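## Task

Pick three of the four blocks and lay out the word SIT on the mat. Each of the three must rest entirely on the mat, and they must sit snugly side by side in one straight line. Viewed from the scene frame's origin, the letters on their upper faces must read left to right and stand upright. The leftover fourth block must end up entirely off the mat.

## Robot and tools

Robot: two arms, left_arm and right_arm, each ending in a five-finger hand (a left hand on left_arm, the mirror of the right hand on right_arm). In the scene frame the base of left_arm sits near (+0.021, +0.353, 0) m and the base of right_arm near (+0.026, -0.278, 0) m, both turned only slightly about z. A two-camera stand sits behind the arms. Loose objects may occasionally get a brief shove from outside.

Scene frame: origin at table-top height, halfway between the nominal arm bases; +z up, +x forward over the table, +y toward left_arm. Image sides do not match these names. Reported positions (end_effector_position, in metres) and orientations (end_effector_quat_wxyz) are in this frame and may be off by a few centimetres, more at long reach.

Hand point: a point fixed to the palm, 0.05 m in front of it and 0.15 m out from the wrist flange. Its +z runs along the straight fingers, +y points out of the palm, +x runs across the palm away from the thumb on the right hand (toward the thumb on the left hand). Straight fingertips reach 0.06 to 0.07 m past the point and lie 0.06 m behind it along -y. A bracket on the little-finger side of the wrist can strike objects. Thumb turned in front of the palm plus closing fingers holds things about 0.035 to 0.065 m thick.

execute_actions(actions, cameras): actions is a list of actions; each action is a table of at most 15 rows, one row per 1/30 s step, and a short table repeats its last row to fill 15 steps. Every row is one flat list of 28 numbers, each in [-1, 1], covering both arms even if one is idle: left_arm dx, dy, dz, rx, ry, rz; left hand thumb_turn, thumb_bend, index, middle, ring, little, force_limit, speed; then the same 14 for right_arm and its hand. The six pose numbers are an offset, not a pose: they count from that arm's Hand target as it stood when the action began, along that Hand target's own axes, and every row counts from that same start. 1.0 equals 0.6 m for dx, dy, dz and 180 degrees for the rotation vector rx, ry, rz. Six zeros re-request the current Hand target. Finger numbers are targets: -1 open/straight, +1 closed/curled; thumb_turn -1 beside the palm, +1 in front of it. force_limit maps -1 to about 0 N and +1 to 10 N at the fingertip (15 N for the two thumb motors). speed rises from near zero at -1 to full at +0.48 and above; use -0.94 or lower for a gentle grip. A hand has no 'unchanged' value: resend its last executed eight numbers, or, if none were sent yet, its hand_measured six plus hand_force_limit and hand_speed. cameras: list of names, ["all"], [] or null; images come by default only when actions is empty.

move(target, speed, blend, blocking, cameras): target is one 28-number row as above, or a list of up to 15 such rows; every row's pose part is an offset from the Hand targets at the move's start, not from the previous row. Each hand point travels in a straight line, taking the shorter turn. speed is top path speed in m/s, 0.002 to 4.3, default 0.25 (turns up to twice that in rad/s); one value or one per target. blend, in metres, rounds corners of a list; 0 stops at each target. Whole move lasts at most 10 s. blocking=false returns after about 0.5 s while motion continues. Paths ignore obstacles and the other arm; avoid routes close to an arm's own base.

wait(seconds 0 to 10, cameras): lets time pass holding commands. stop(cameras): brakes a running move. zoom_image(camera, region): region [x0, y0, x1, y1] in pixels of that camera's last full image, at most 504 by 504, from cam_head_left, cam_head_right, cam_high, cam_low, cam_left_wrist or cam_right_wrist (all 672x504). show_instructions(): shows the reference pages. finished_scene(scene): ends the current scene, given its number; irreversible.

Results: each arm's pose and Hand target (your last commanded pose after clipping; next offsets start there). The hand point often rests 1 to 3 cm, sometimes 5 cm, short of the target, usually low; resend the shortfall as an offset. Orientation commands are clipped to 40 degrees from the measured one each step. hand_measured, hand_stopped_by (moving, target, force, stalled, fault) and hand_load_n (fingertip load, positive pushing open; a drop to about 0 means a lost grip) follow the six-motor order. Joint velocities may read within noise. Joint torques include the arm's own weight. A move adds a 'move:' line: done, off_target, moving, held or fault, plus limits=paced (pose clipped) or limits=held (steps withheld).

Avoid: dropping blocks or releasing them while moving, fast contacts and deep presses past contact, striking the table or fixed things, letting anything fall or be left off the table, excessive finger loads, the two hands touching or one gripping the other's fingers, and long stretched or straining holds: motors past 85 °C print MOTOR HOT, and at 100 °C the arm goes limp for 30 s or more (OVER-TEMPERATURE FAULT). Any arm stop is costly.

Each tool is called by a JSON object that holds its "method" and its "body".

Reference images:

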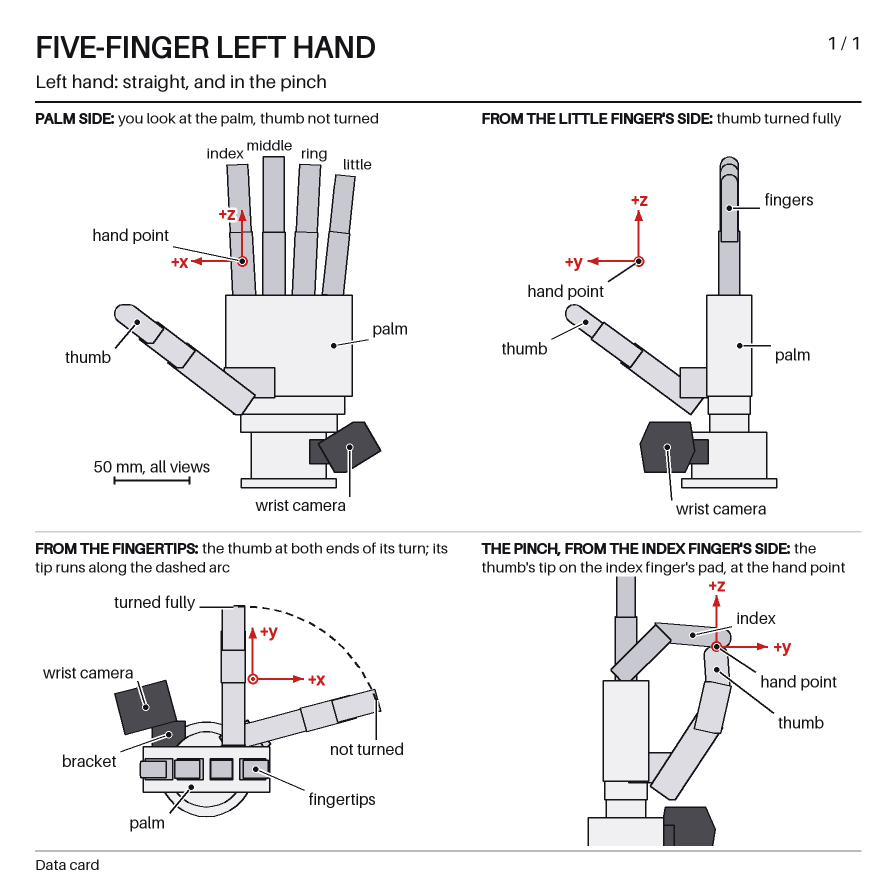

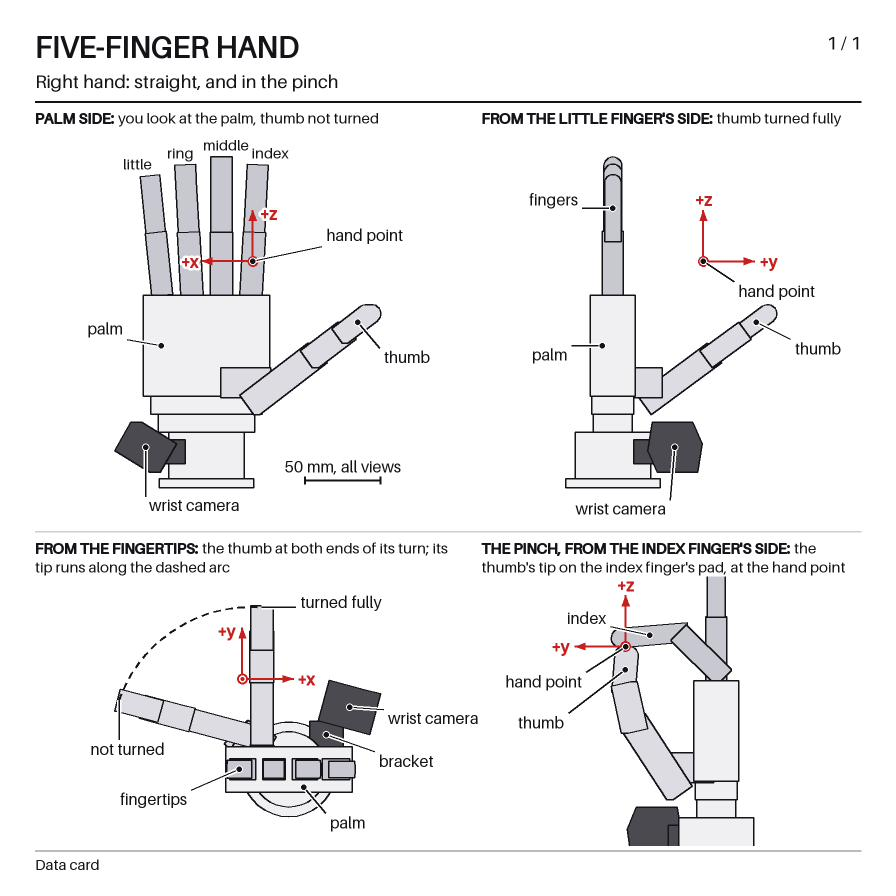

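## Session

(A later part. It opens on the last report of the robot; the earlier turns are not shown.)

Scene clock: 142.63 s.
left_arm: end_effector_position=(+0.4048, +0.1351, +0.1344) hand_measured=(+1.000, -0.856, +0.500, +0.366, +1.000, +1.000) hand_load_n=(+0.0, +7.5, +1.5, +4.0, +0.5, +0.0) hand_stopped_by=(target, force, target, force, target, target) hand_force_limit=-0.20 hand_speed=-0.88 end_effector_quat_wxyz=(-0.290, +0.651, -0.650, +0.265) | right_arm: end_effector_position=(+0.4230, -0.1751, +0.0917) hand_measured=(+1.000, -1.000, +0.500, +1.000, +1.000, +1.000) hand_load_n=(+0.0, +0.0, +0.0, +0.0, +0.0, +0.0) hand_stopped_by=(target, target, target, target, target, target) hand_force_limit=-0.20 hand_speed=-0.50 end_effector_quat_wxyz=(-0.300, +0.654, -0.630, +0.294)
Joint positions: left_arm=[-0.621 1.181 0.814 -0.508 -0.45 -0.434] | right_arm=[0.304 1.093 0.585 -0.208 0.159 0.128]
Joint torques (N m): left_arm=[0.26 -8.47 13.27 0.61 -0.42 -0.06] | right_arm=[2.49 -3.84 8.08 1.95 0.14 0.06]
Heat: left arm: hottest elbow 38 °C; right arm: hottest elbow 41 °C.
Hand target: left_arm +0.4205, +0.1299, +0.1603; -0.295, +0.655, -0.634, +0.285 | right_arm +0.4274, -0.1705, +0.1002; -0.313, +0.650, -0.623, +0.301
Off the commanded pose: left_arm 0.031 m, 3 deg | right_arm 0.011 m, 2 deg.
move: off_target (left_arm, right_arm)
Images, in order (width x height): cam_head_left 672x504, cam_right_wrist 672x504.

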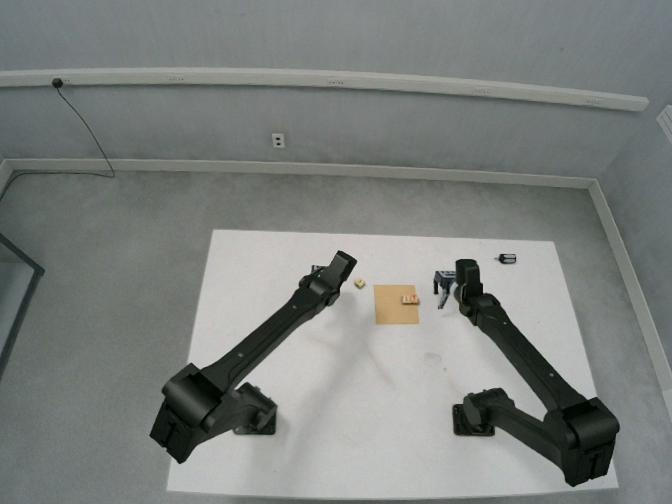

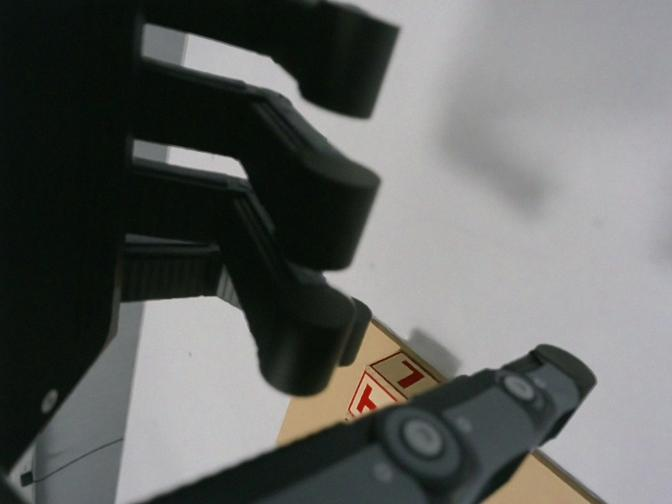

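{"method": "move", "body": {"target": [[0,0,0,0,0,0,1,-0.4,0.5,0.5,1,1,-0.2,-0.88,-0.0108,0.0712,0.0548,0,0,0,1,-1,0.5,0.5,1,1,-0.2,-0.5]], "speed": 0.12, "cameras": ["cam_right_wrist","cam_head_left","cam_high"]}}

{"method": "zoom_image", "body": {"camera": "cam_head_left", "region": [360, 250, 460, 350]}}

{"method": "zoom_image", "body": {"camera": "cam_high", "region": [290, 120, 410, 240]}}

Scene clock: 144.00 s.
left_arm: end_effector_position=(+0.4048, +0.1351, +0.1344) hand_measured=(+1.000, -0.856, +0.500, +0.366, +1.000, +1.000) hand_load_n=(-0.5, +7.5, +1.5, +4.0, +0.0, +0.0) hand_stopped_by=(target, force, target, force, target, target) hand_force_limit=-0.20 hand_speed=-0.88 end_effector_quat_wxyz=(-0.290, +0.651, -0.650, +0.265) | right_arm: end_effector_position=(+0.4222, -0.1695, +0.0444) hand_measured=(+1.000, -1.000, +0.500, +0.500, +1.000, +1.000) hand_load_n=(+0.0, +0.0, +0.0, +0.0, +0.0, +0.0) hand_stopped_by=(target, target, target, target, target, target) hand_force_limit=-0.20 hand_speed=-0.50 end_effector_quat_wxyz=(-0.305, +0.654, -0.624, +0.300)
Joint positions: left_arm=[-0.621 1.181 0.814 -0.508 -0.45 -0.434] | right_arm=[0.326 1.195 0.497 -0.003 0.176 0.131]
Joint torques (N m): left_arm=[0.32 -8.47 13.27 0.59 -0.42 -0.06] | right_arm=[1.9 -3.19 7.39 1.95 0.11 0.13]
Heat: left arm: hottest elbow 38 °C; right arm: hottest elbow 41 °C.
Hand target: left_arm +0.4205, +0.1299, +0.1603; -0.295, +0.655, -0.634, +0.285 | right_arm +0.4262, -0.1643, +0.0463; -0.313, +0.650, -0.623, +0.302
Off the commanded pose: left_arm 0.031 m, 3 deg | right_arm 0.007 m, 1 deg.
move: off_target (left_arm)
Images, in order (width x height): cam_head_left 672x504, cam_high 672x504, cam_right_wrist 672x504.

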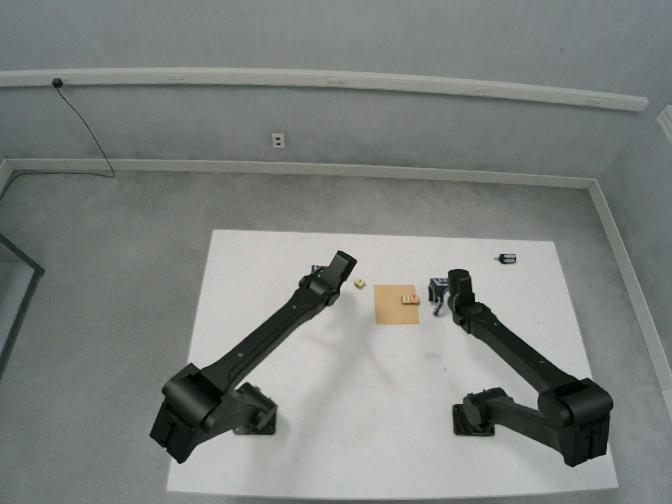

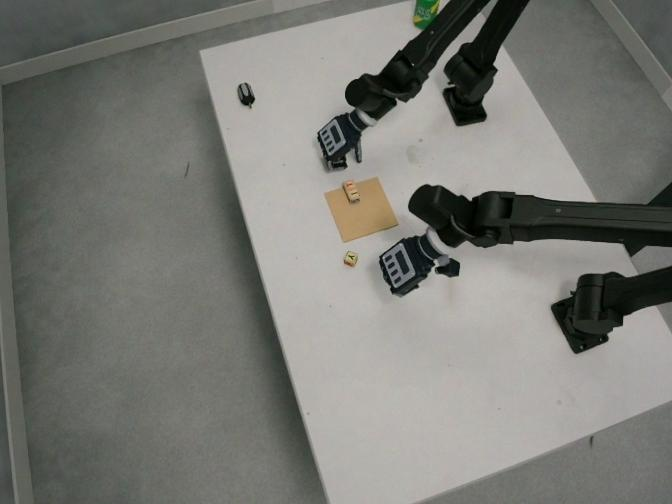

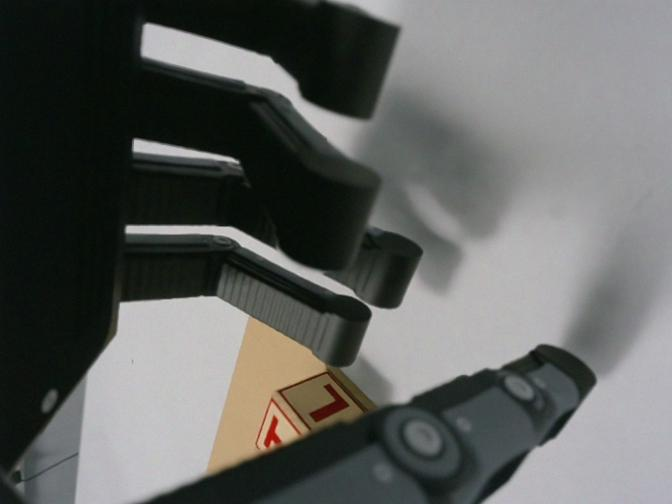

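Scaled by 5.040.

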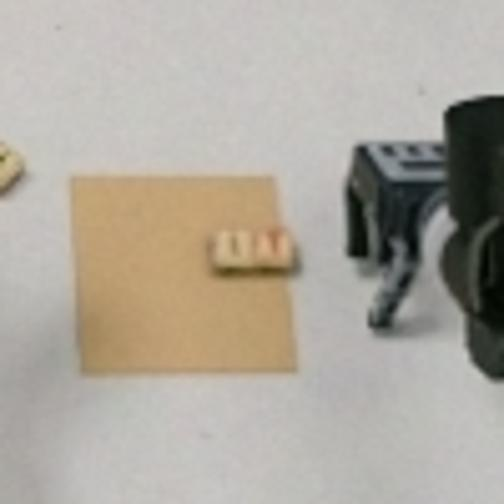

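Scaled by 4.200.

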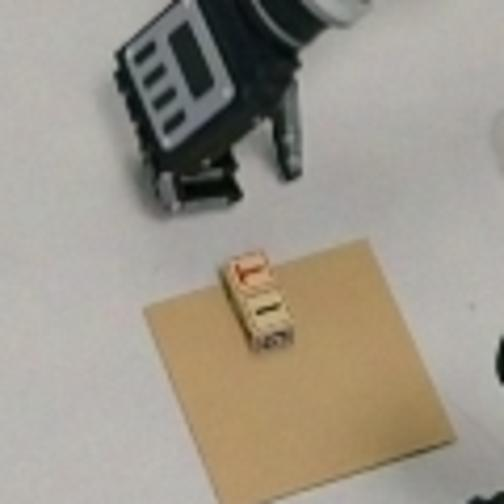

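{"method": "move", "body": {"target": [[0,0.0103,-0.013,0,0,0,1,-1,0.1,0.1,1,1,-0.2,-0.5,0,0,0,0,0,0,1,-1,0.1,0.5,1,1,-0.2,-0.5]], "speed": 0.12, "cameras": []}}

Scene clock: 145.37 s.
left_arm: end_effector_position=(+0.4034, +0.1381, +0.1407) hand_measured=(+1.000, -1.000, +0.100, +0.100, +1.000, +1.000) hand_load_n=(+0.0, +0.0, +0.0, +0.0, +0.0, +0.0) hand_stopped_by=(target, target, target, target, target, target) hand_force_limit=-0.20 hand_speed=-0.50 end_effector_quat_wxyz=(-0.294, +0.655, -0.642, +0.268) | right_arm: end_effector_position=(+0.4224, -0.1694, +0.0445) hand_measured=(+1.000, -1.000, +0.100, +0.500, +1.000, +1.000) hand_load_n=(+0.0, +0.0, +0.0, +0.0, +0.0, +0.0) hand_stopped_by=(target, target, target, target, target, target) hand_force_limit=-0.20 hand_speed=-0.50 end_effector_quat_wxyz=(-0.305, +0.654, -0.624, +0.300)
Joint positions: left_arm=[-0.621 1.162 0.814 -0.521 -0.46 -0.448] | right_arm=[0.326 1.195 0.497 -0.002 0.176 0.132]
Joint torques (N m): left_arm=[-1.03 -8.47 12.12 0.61 -0.43 -0.05] | right_arm=[1.32 -2.49 7.35 1.8 0.14 0.16]
Heat: left arm: hottest elbow 38 °C; right arm: hottest elbow 41 °C.
Hand target: left_arm +0.4106, +0.1296, +0.1608; -0.295, +0.655, -0.634, +0.285 | right_arm +0.4263, -0.1643, +0.0463; -0.313, +0.650, -0.623, +0.302
Off the commanded pose: left_arm 0.023 m, 2 deg | right_arm 0.007 m, 1 deg.
move: off_target (left_arm)
No camera images: "cameras" was empty.

{"method": "execute_actions", "body": {"actions": [], "cameras": ["cam_left_wrist","cam_head_left","cam_high","cam_low"]}}

{"method": "zoom_image", "body": {"camera": "cam_head_left", "region": [290, 240, 430, 340]}}

{"method": "zoom_image", "body": {"camera": "cam_high", "region": [330, 200, 490, 340]}}

Scene clock: 145.53 s.
left_arm: end_effector_position=(+0.4034, +0.1380, +0.1407) hand_measured=(+1.000, -1.000, +0.100, +0.100, +1.000, +1.000) hand_load_n=(+0.0, +0.0, +0.0, +0.0, +0.0, +0.0) hand_stopped_by=(target, target, target, target, target, target) hand_force_limit=-0.20 hand_speed=-0.50 end_effector_quat_wxyz=(-0.294, +0.656, -0.642, +0.268) | right_arm: end_effector_position=(+0.4224, -0.1694, +0.0445) hand_measured=(+1.000, -1.000, +0.100, +0.500, +1.000, +1.000) hand_load_n=(+0.0, +0.0, +0.0, +0.0, +0.0, +0.0) hand_stopped_by=(target, target, target, target, target, target) hand_force_limit=-0.20 hand_speed=-0.50 end_effector_quat_wxyz=(-0.305, +0.654, -0.624, +0.300)
Joint positions: left_arm=[-0.621 1.162 0.814 -0.521 -0.46 -0.448] | right_arm=[0.326 1.195 0.497 -0.002 0.176 0.132]
Joint velocities: within noise
Joint torques (N m): left_arm=[-1.08 -8.47 12.15 0.58 -0.42 -0.05] | right_arm=[1.2 -2.02 7.5 1.85 0.09 0.07]
Motor temperatures (°C): left_arm=[30 35 38 30 26 28] | right_arm=[29 31 41 28 27 28]
Heat: left arm: hottest elbow 38 °C; right arm: hottest elbow 41 °C.
Hand target: left_arm +0.4106, +0.1296, +0.1608; -0.295, +0.655, -0.634, +0.285 | right_arm +0.4263, -0.1643, +0.0463; -0.313, +0.650, -0.623, +0.302
Off the commanded pose: left_arm 0.023 m, 2 deg | right_arm 0.007 m, 1 deg.
Images, in order (width x height): cam_head_left 672x504, cam_high 672x504, cam_low 672x504, cam_left_wrist 672x504.

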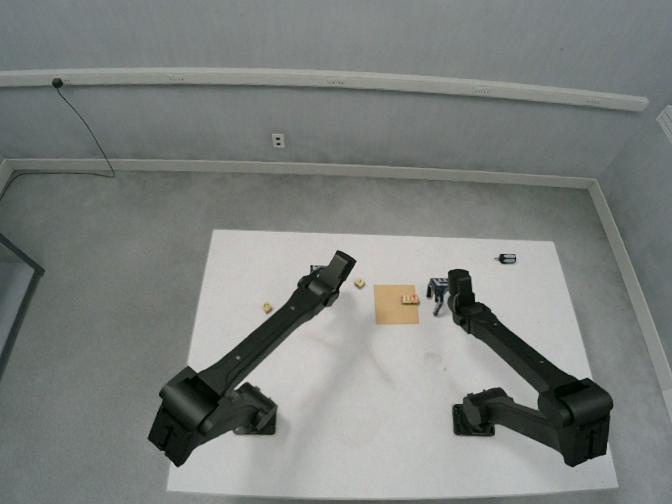

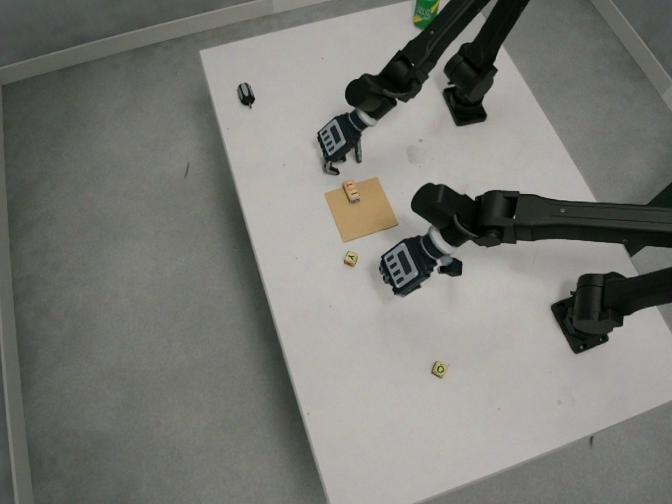

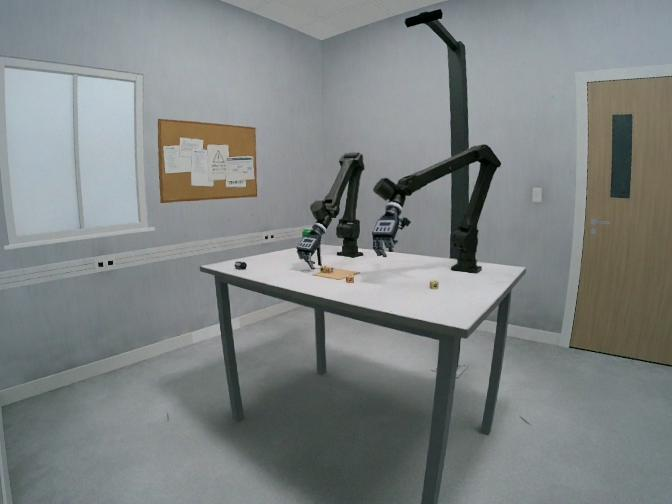

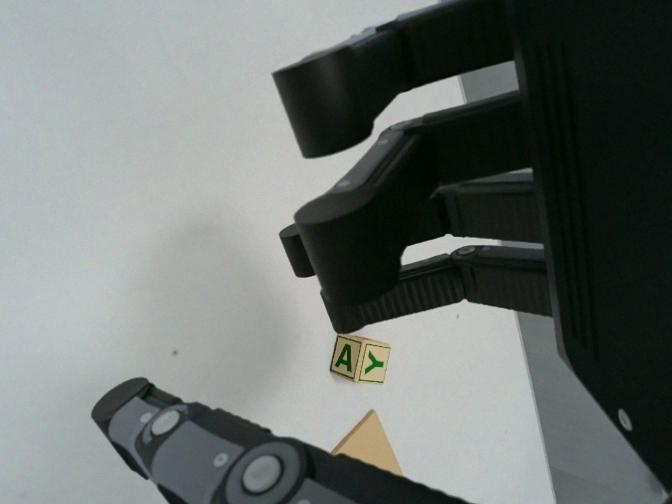

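Scaled by 3.600.

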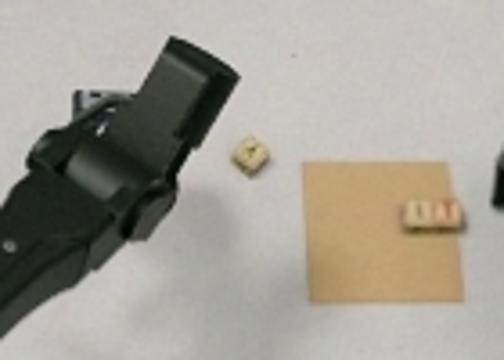

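Scaled by 3.150.

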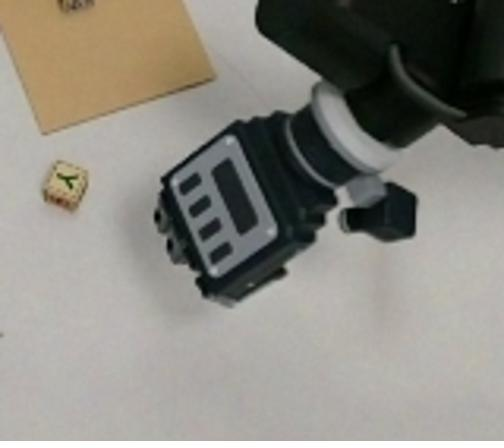

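{"method": "zoom_image", "body": {"camera": "cam_high", "region": [410, 340, 470, 400]}}

{"method": "zoom_image", "body": {"camera": "cam_head_left", "region": [240, 280, 300, 340]}}

{"method": "zoom_image", "body": {"camera": "cam_low", "region": [410, 260, 460, 310]}}

Scaled by 8.400.

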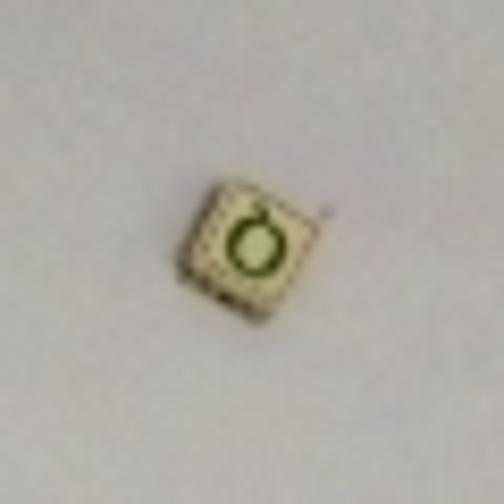

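Scaled by 8.400.

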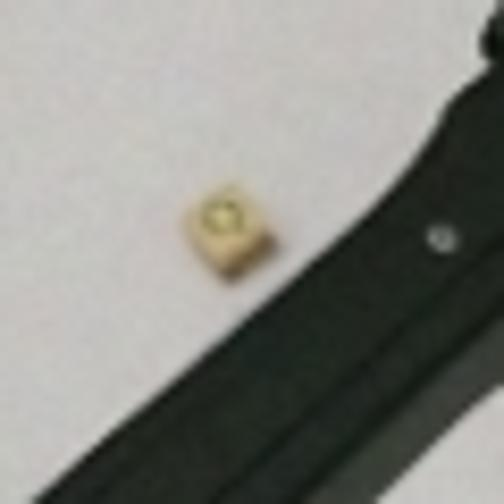

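Scaled by 10.080.

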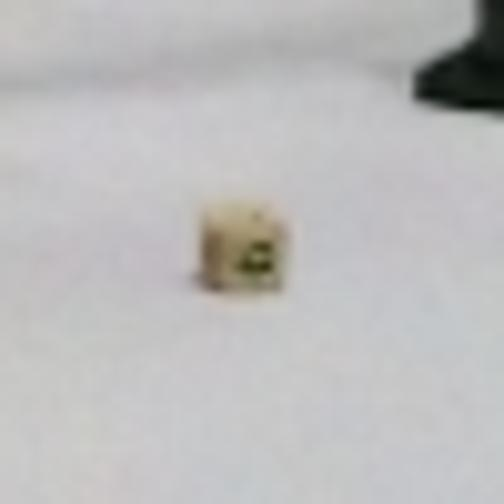

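{"method": "move", "body": {"target": [-0.3242,-0.0234,0.0265,0,0,0,1,-1,0.1,0.1,1,1,-0.2,-0.5,0,0,0,0,0,0,1,-1,0.1,0.5,1,1,-0.2,-0.5], "speed": 0.25, "cameras": ["cam_left_wrist","cam_head_left"]}}

Scene clock: 149.13 s.
left_arm: end_effector_position=(+0.4211, +0.3200, +0.1576) hand_measured=(+1.000, -1.000, +0.100, +0.100, +1.000, +1.000) hand_load_n=(+0.0, +0.0, +0.0, +0.0, +0.0, +0.0) hand_stopped_by=(target, target, target, target, target, target) hand_force_limit=-0.20 hand_speed=-0.50 end_effector_quat_wxyz=(-0.287, +0.657, -0.637, +0.281) | right_arm: end_effector_position=(+0.4224, -0.1694, +0.0445) hand_measured=(+1.000, -1.000, +0.100, +0.500, +1.000, +1.000) hand_load_n=(+0.0, +0.0, +0.0, +0.0, +0.0, +0.0) hand_stopped_by=(target, target, target, target, target, target) hand_force_limit=-0.20 hand_speed=-0.50 end_effector_quat_wxyz=(-0.305, +0.654, -0.624, +0.300)
Joint positions: left_arm=[-0.037 1.001 0.729 -0.473 -0.03 -0.033] | right_arm=[0.326 1.195 0.497 -0.002 0.176 0.132]
Joint torques (N m): left_arm=[0.38 -5.6 9.77 1.8 0.05 0.09] | right_arm=[1.49 -2.49 7.24 1.91 0.1 0.1]
Heat: left arm: hottest elbow 38 °C; right arm: hottest elbow 41 °C.
Hand target: left_arm +0.4253, +0.3247, +0.1609; -0.295, +0.655, -0.634, +0.285 | right_arm +0.4263, -0.1643, +0.0463; -0.313, +0.650, -0.623, +0.302
Off the commanded pose: left_arm 0.007 m, 1 deg | right_arm 0.007 m, 1 deg.
move: done
Images, in order (width x height): cam_head_left 672x504, cam_left_wrist 672x504.

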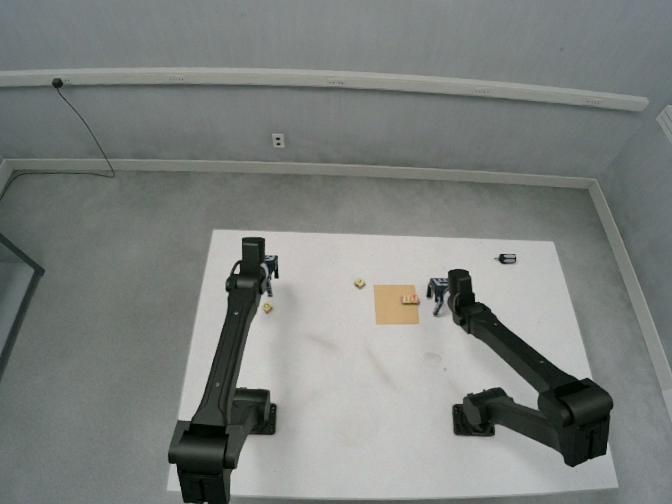

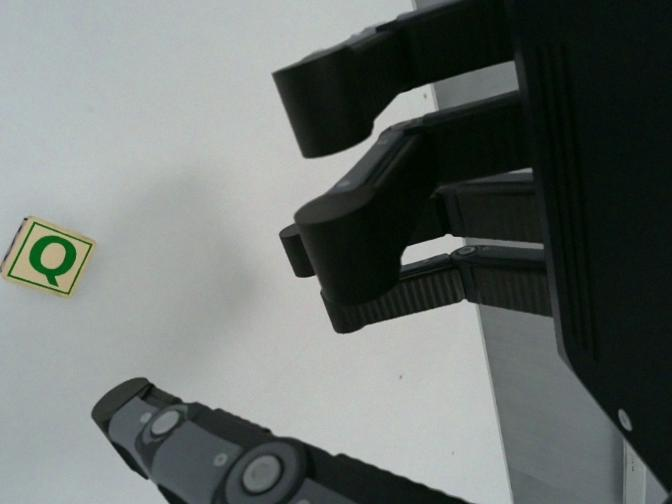

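{"method": "zoom_image", "body": {"camera": "cam_left_wrist", "region": [0, 200, 120, 320]}}

Scaled by 4.200.

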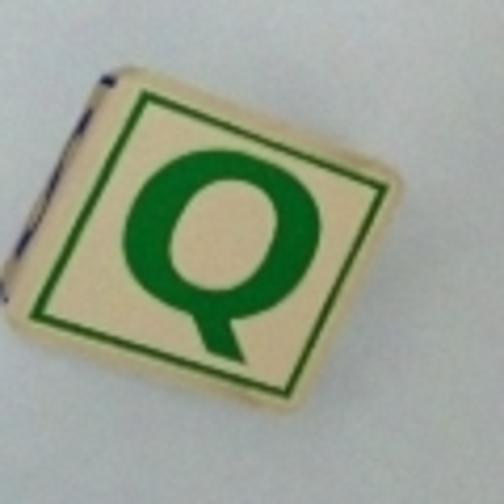

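{"method": "move", "body": {"target": [-0.0603,0.0841,0.0206,0,-0.1623,-0.1432,1,-1,0.1,0.1,1,1,-0.2,-0.5,0,0.0103,-0.013,0,0,0,1,-1,0.1,0.5,1,1,-0.2,-0.5], "speed": 0.2, "cameras": ["cam_left_wrist","cam_right_wrist","cam_head_left","cam_high"]}}

{"method": "zoom_image", "body": {"camera": "cam_high", "region": [290, 120, 410, 240]}}

{"method": "zoom_image", "body": {"camera": "cam_head_left", "region": [380, 260, 460, 340]}}

Scene clock: 152.60 s.
left_arm: end_effector_position=(+0.4012, +0.3642, +0.1187) hand_measured=(+1.000, -1.000, +0.100, +0.100, +1.000, +1.000) hand_load_n=(+0.0, +0.0, +0.0, +0.0, +0.0, +0.0) hand_stopped_by=(target, target, target, target, target, target) hand_force_limit=-0.20 hand_speed=-0.50 end_effector_quat_wxyz=(-0.377, +0.828, -0.376, +0.174) | right_arm: end_effector_position=(+0.4141, -0.1694, +0.0397) hand_measured=(+1.000, -1.000, +0.100, +0.500, +1.000, +1.000) hand_load_n=(+0.0, +0.0, +0.0, +0.0, +0.0, +0.0) hand_stopped_by=(target, target, target, target, target, target) hand_force_limit=-0.20 hand_speed=-0.50 end_effector_quat_wxyz=(-0.302, +0.655, -0.625, +0.298)
Joint positions: left_arm=[-0.149 1.014 0.644 -0.545 -0.597 -0.637] | right_arm=[0.333 1.184 0.478 -0.002 0.181 0.136]
Joint torques (N m): left_arm=[-1.49 -4.25 9.14 0.53 -0.52 -0.04] | right_arm=[1.32 -4.31 7.13 1.37 0.16 0.12]
Heat: left arm: hottest elbow 38 °C; right arm: hottest elbow 41 °C.
Hand target: left_arm +0.4000, +0.3600, +0.1150; -0.374, +0.829, -0.380, +0.170 | right_arm +0.4163, -0.1647, +0.0463; -0.313, +0.650, -0.623, +0.302
Off the commanded pose: left_arm 0.006 m, 1 deg | right_arm 0.008 m, 2 deg.
move: done
Images, in order (width x height): cam_head_left 672x504, cam_high 672x504, cam_left_wrist 672x504, cam_right_wrist 672x504.

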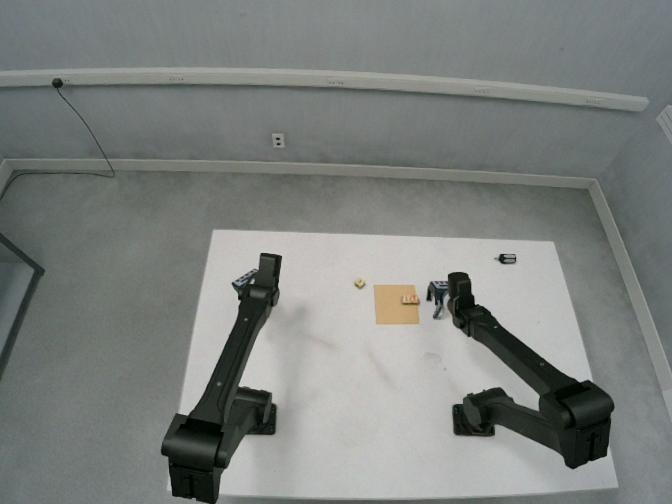

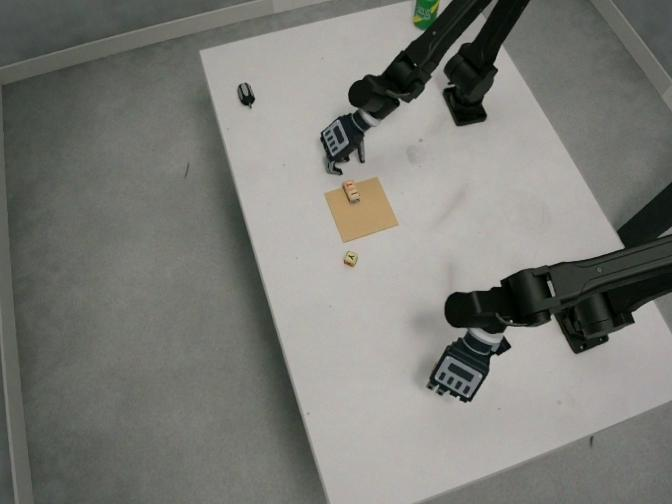

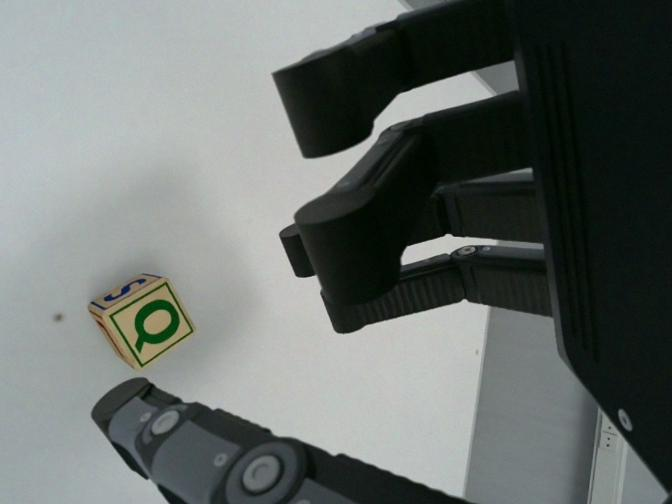

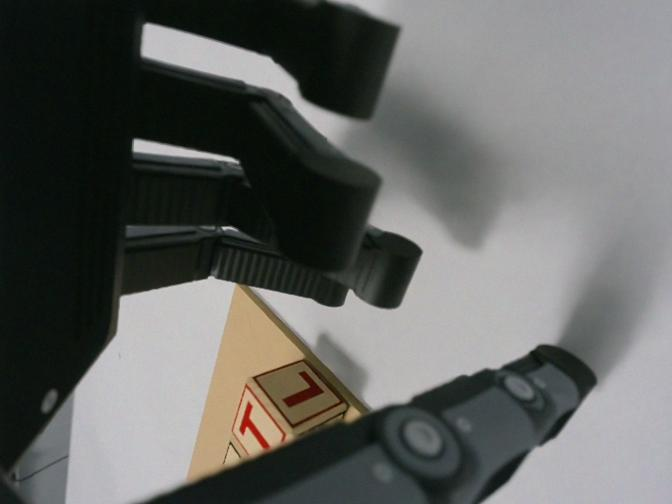

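Scaled by 4.200.

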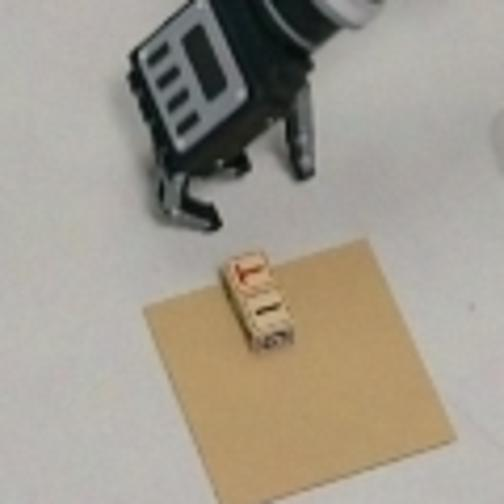

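Scaled by 6.300.

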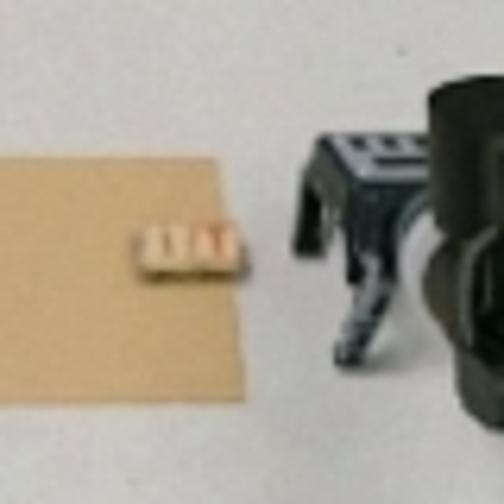

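{"method": "move", "body": {"target": [[0,0,0,0,0,0,1,-1,0.1,0.1,1,1,-0.2,-0.5,-0.0267,-0.0006,0.0008,0,0,0,1,-1,0.1,0.5,1,1,-0.2,-0.5]], "speed": 0.05, "cameras": ["cam_head_left","cam_high"]}}

Scene clock: 154.73 s.
left_arm: end_effector_position=(+0.4012, +0.3642, +0.1186) hand_measured=(+1.000, -1.000, +0.100, +0.100, +1.000, +1.000) hand_load_n=(+0.0, +0.0, +0.0, +0.0, +0.0, -0.5) hand_stopped_by=(target, target, target, target, target, target) hand_force_limit=-0.20 hand_speed=-0.50 end_effector_quat_wxyz=(-0.377, +0.829, -0.376, +0.174) | right_arm: end_effector_position=(+0.4108, -0.1544, +0.0405) hand_measured=(+1.000, -1.000, +0.100, +0.500, +1.000, +1.000) hand_load_n=(+0.0, +0.0, +0.0, +0.0, +0.0, +0.0) hand_stopped_by=(target, target, target, target, target, target) hand_force_limit=-0.20 hand_speed=-0.50 end_effector_quat_wxyz=(-0.304, +0.654, -0.624, +0.300)
Joint positions: left_arm=[-0.149 1.014 0.644 -0.545 -0.597 -0.637] | right_arm=[0.387 1.184 0.478 -0.002 0.222 0.17]
Joint torques (N m): left_arm=[-1.55 -4.19 9.14 0.51 -0.52 -0.06] | right_arm=[1.2 -2.78 7.83 1.44 0.2 0.17]
Heat: left arm: hottest elbow 38 °C; right arm: hottest elbow 41 °C.
Hand target: left_arm +0.4000, +0.3600, +0.1149; -0.374, +0.829, -0.380, +0.170 | right_arm +0.4163, -0.1485, +0.0463; -0.313, +0.650, -0.623, +0.301
Off the commanded pose: left_arm 0.006 m, 1 deg | right_arm 0.010 m, 1 deg.
move: done
Images, in order (width x height): cam_head_left 672x504, cam_high 672x504.

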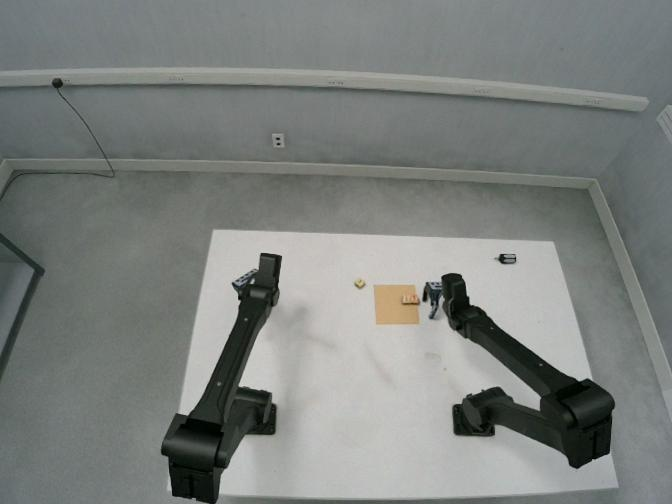

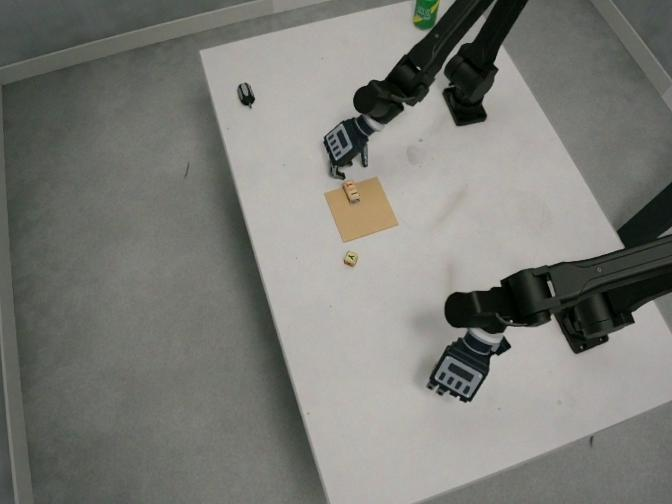

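{"method": "zoom_image", "body": {"camera": "cam_head_left", "region": [360, 270, 460, 345]}}

{"method": "zoom_image", "body": {"camera": "cam_high", "region": [310, 160, 410, 260]}}

Scaled by 5.040.

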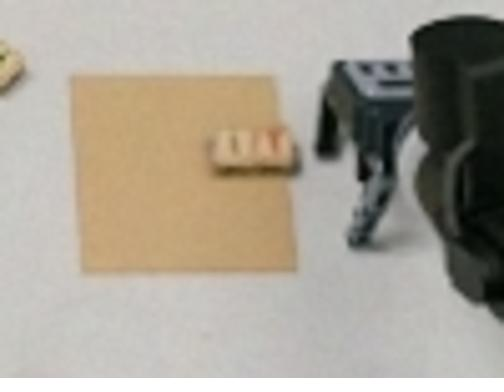

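Scaled by 5.040.

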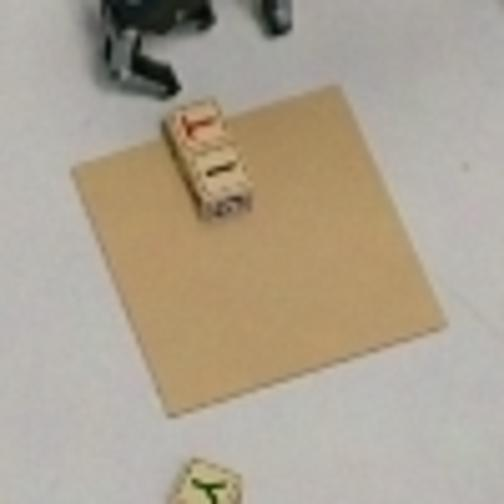

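{"method": "move", "body": {"target": [[0,0,0,0,0,0,1,-1,0.1,0.1,1,1,-0.2,-0.5,-0.0137,0.0049,-0.0061,0,0,0,1,-1,0.1,0.5,1,1,-0.2,-0.5]], "speed": 0.05, "cameras": ["cam_head_left","cam_high"]}}

{"method": "zoom_image", "body": {"camera": "cam_head_left", "region": [360, 270, 460, 345]}}

{"method": "zoom_image", "body": {"camera": "cam_high", "region": [310, 160, 410, 260]}}

Scene clock: 156.33 s.
left_arm: end_effector_position=(+0.4012, +0.3642, +0.1186) hand_measured=(+1.000, -1.000, +0.100, +0.100, +1.000, +1.000) hand_load_n=(+0.0, +0.0, +0.0, +0.0, +0.0, +0.0) hand_stopped_by=(target, target, target, target, target, target) hand_force_limit=-0.20 hand_speed=-0.50 end_effector_quat_wxyz=(-0.377, +0.829, -0.376, +0.174) | right_arm: end_effector_position=(+0.4086, -0.1456, +0.0410) hand_measured=(+1.000, -1.000, +0.100, +0.500, +1.000, +1.000) hand_load_n=(+0.0, +0.0, +0.0, +0.0, +0.0, +0.0) hand_stopped_by=(target, target, target, target, target, target) hand_force_limit=-0.20 hand_speed=-0.50 end_effector_quat_wxyz=(-0.306, +0.653, -0.623, +0.301)
Joint positions: left_arm=[-0.149 1.014 0.644 -0.545 -0.597 -0.637] | right_arm=[0.418 1.184 0.478 -0.002 0.247 0.191]
Joint torques (N m): left_arm=[-1.49 -4.19 9.13 0.5 -0.52 -0.06] | right_arm=[1.08 -3.66 7.69 1.14 0.19 0.17]
Heat: left arm: hottest elbow 38 °C; right arm: hottest elbow 41 °C.
Hand target: left_arm +0.4000, +0.3600, +0.1149; -0.374, +0.829, -0.380, +0.170 | right_arm +0.4112, -0.1405, +0.0463; -0.313, +0.650, -0.623, +0.301
Off the commanded pose: left_arm 0.006 m, 1 deg | right_arm 0.008 m, 1 deg.
move: done
Images, in order (width x height): cam_head_left 672x504, cam_high 672x504.

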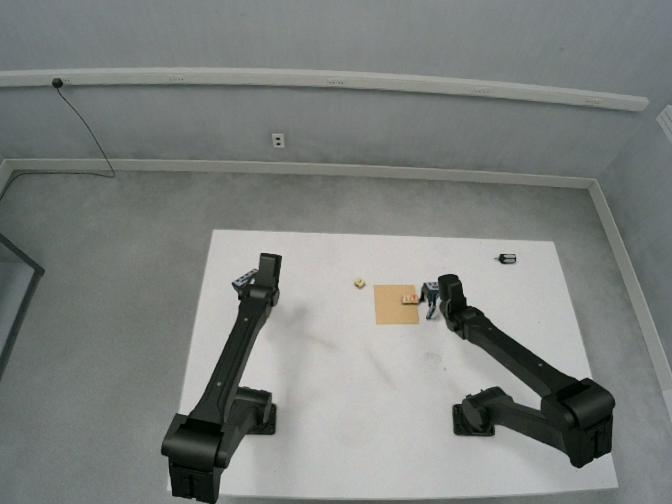

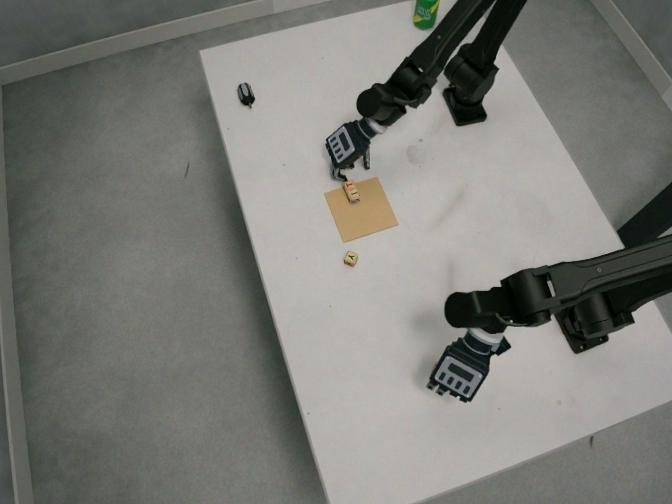

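Scaled by 5.040.

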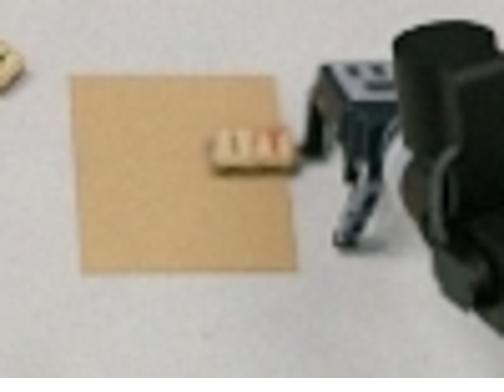

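Scaled by 5.040.

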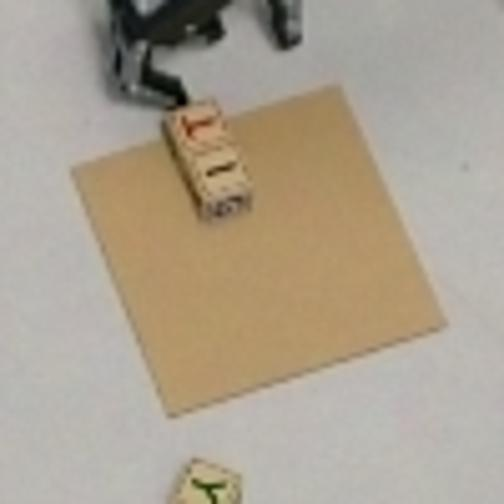

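{"method": "move", "body": {"target": [[0,0,0,0,0,0,1,-1,0.1,0.1,1,1,-0.2,-0.5,-0.0133,-0.0003,0.0004,0,0,0,1,-1,0.1,0.5,1,1,-0.2,-0.5]], "speed": 0.05, "cameras": ["cam_head_left","cam_high"]}}

{"method": "zoom_image", "body": {"camera": "cam_head_left", "region": [360, 270, 460, 345]}}

{"method": "zoom_image", "body": {"camera": "cam_high", "region": [310, 160, 410, 260]}}

Scene clock: 157.57 s.
left_arm: end_effector_position=(+0.4012, +0.3642, +0.1186) hand_measured=(+1.000, -1.000, +0.100, +0.100, +1.000, +1.000) hand_load_n=(+0.0, +0.0, +0.0, +0.0, +0.0, +0.0) hand_stopped_by=(target, target, target, target, target, target) hand_force_limit=-0.20 hand_speed=-0.50 end_effector_quat_wxyz=(-0.377, +0.829, -0.376, +0.174) | right_arm: end_effector_position=(+0.4067, -0.1384, +0.0415) hand_measured=(+1.000, -1.000, +0.100, +0.500, +1.000, +1.000) hand_load_n=(+0.0, +0.0, +0.0, +0.0, +0.0, +0.0) hand_stopped_by=(target, target, target, target, target, target) hand_force_limit=-0.20 hand_speed=-0.50 end_effector_quat_wxyz=(-0.308, +0.653, -0.623, +0.302)
Joint positions: left_arm=[-0.149 1.014 0.644 -0.545 -0.597 -0.637] | right_arm=[0.444 1.184 0.478 -0.002 0.266 0.208]
Joint torques (N m): left_arm=[-1.49 -4.19 9.13 0.53 -0.52 -0.05] | right_arm=[1.61 -3.02 8.29 1.1 0.17 0.05]
Heat: left arm: hottest elbow 38 °C; right arm: hottest elbow 41 °C.
Hand target: left_arm +0.4000, +0.3600, +0.1149; -0.374, +0.829, -0.380, +0.170 | right_arm +0.4112, -0.1325, +0.0463; -0.313, +0.650, -0.623, +0.301
Off the commanded pose: left_arm 0.006 m, 1 deg | right_arm 0.009 m, 1 deg.
move: done
Images, in order (width x height): cam_head_left 672x504, cam_high 672x504.

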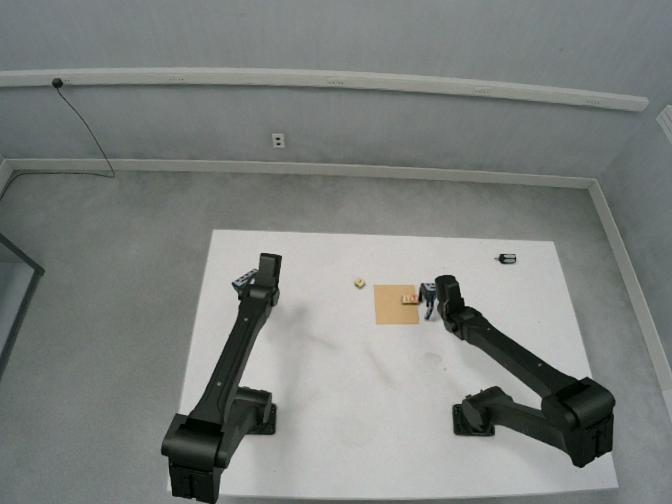

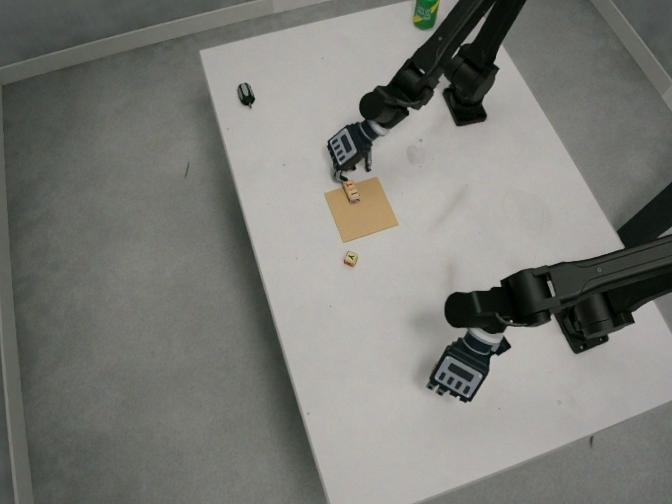

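Scaled by 5.040.

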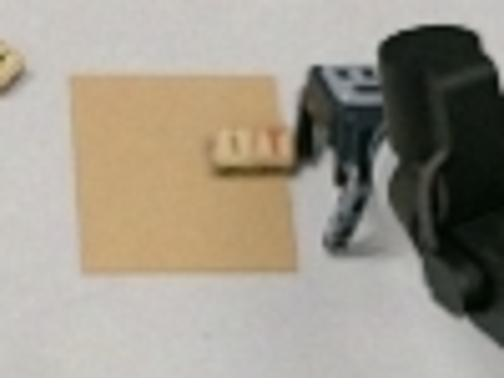

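Scaled by 5.040.

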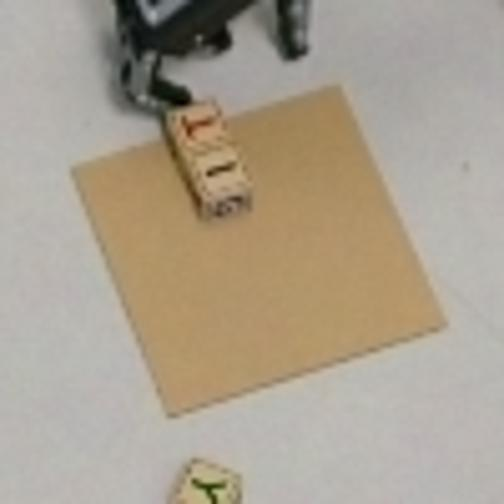

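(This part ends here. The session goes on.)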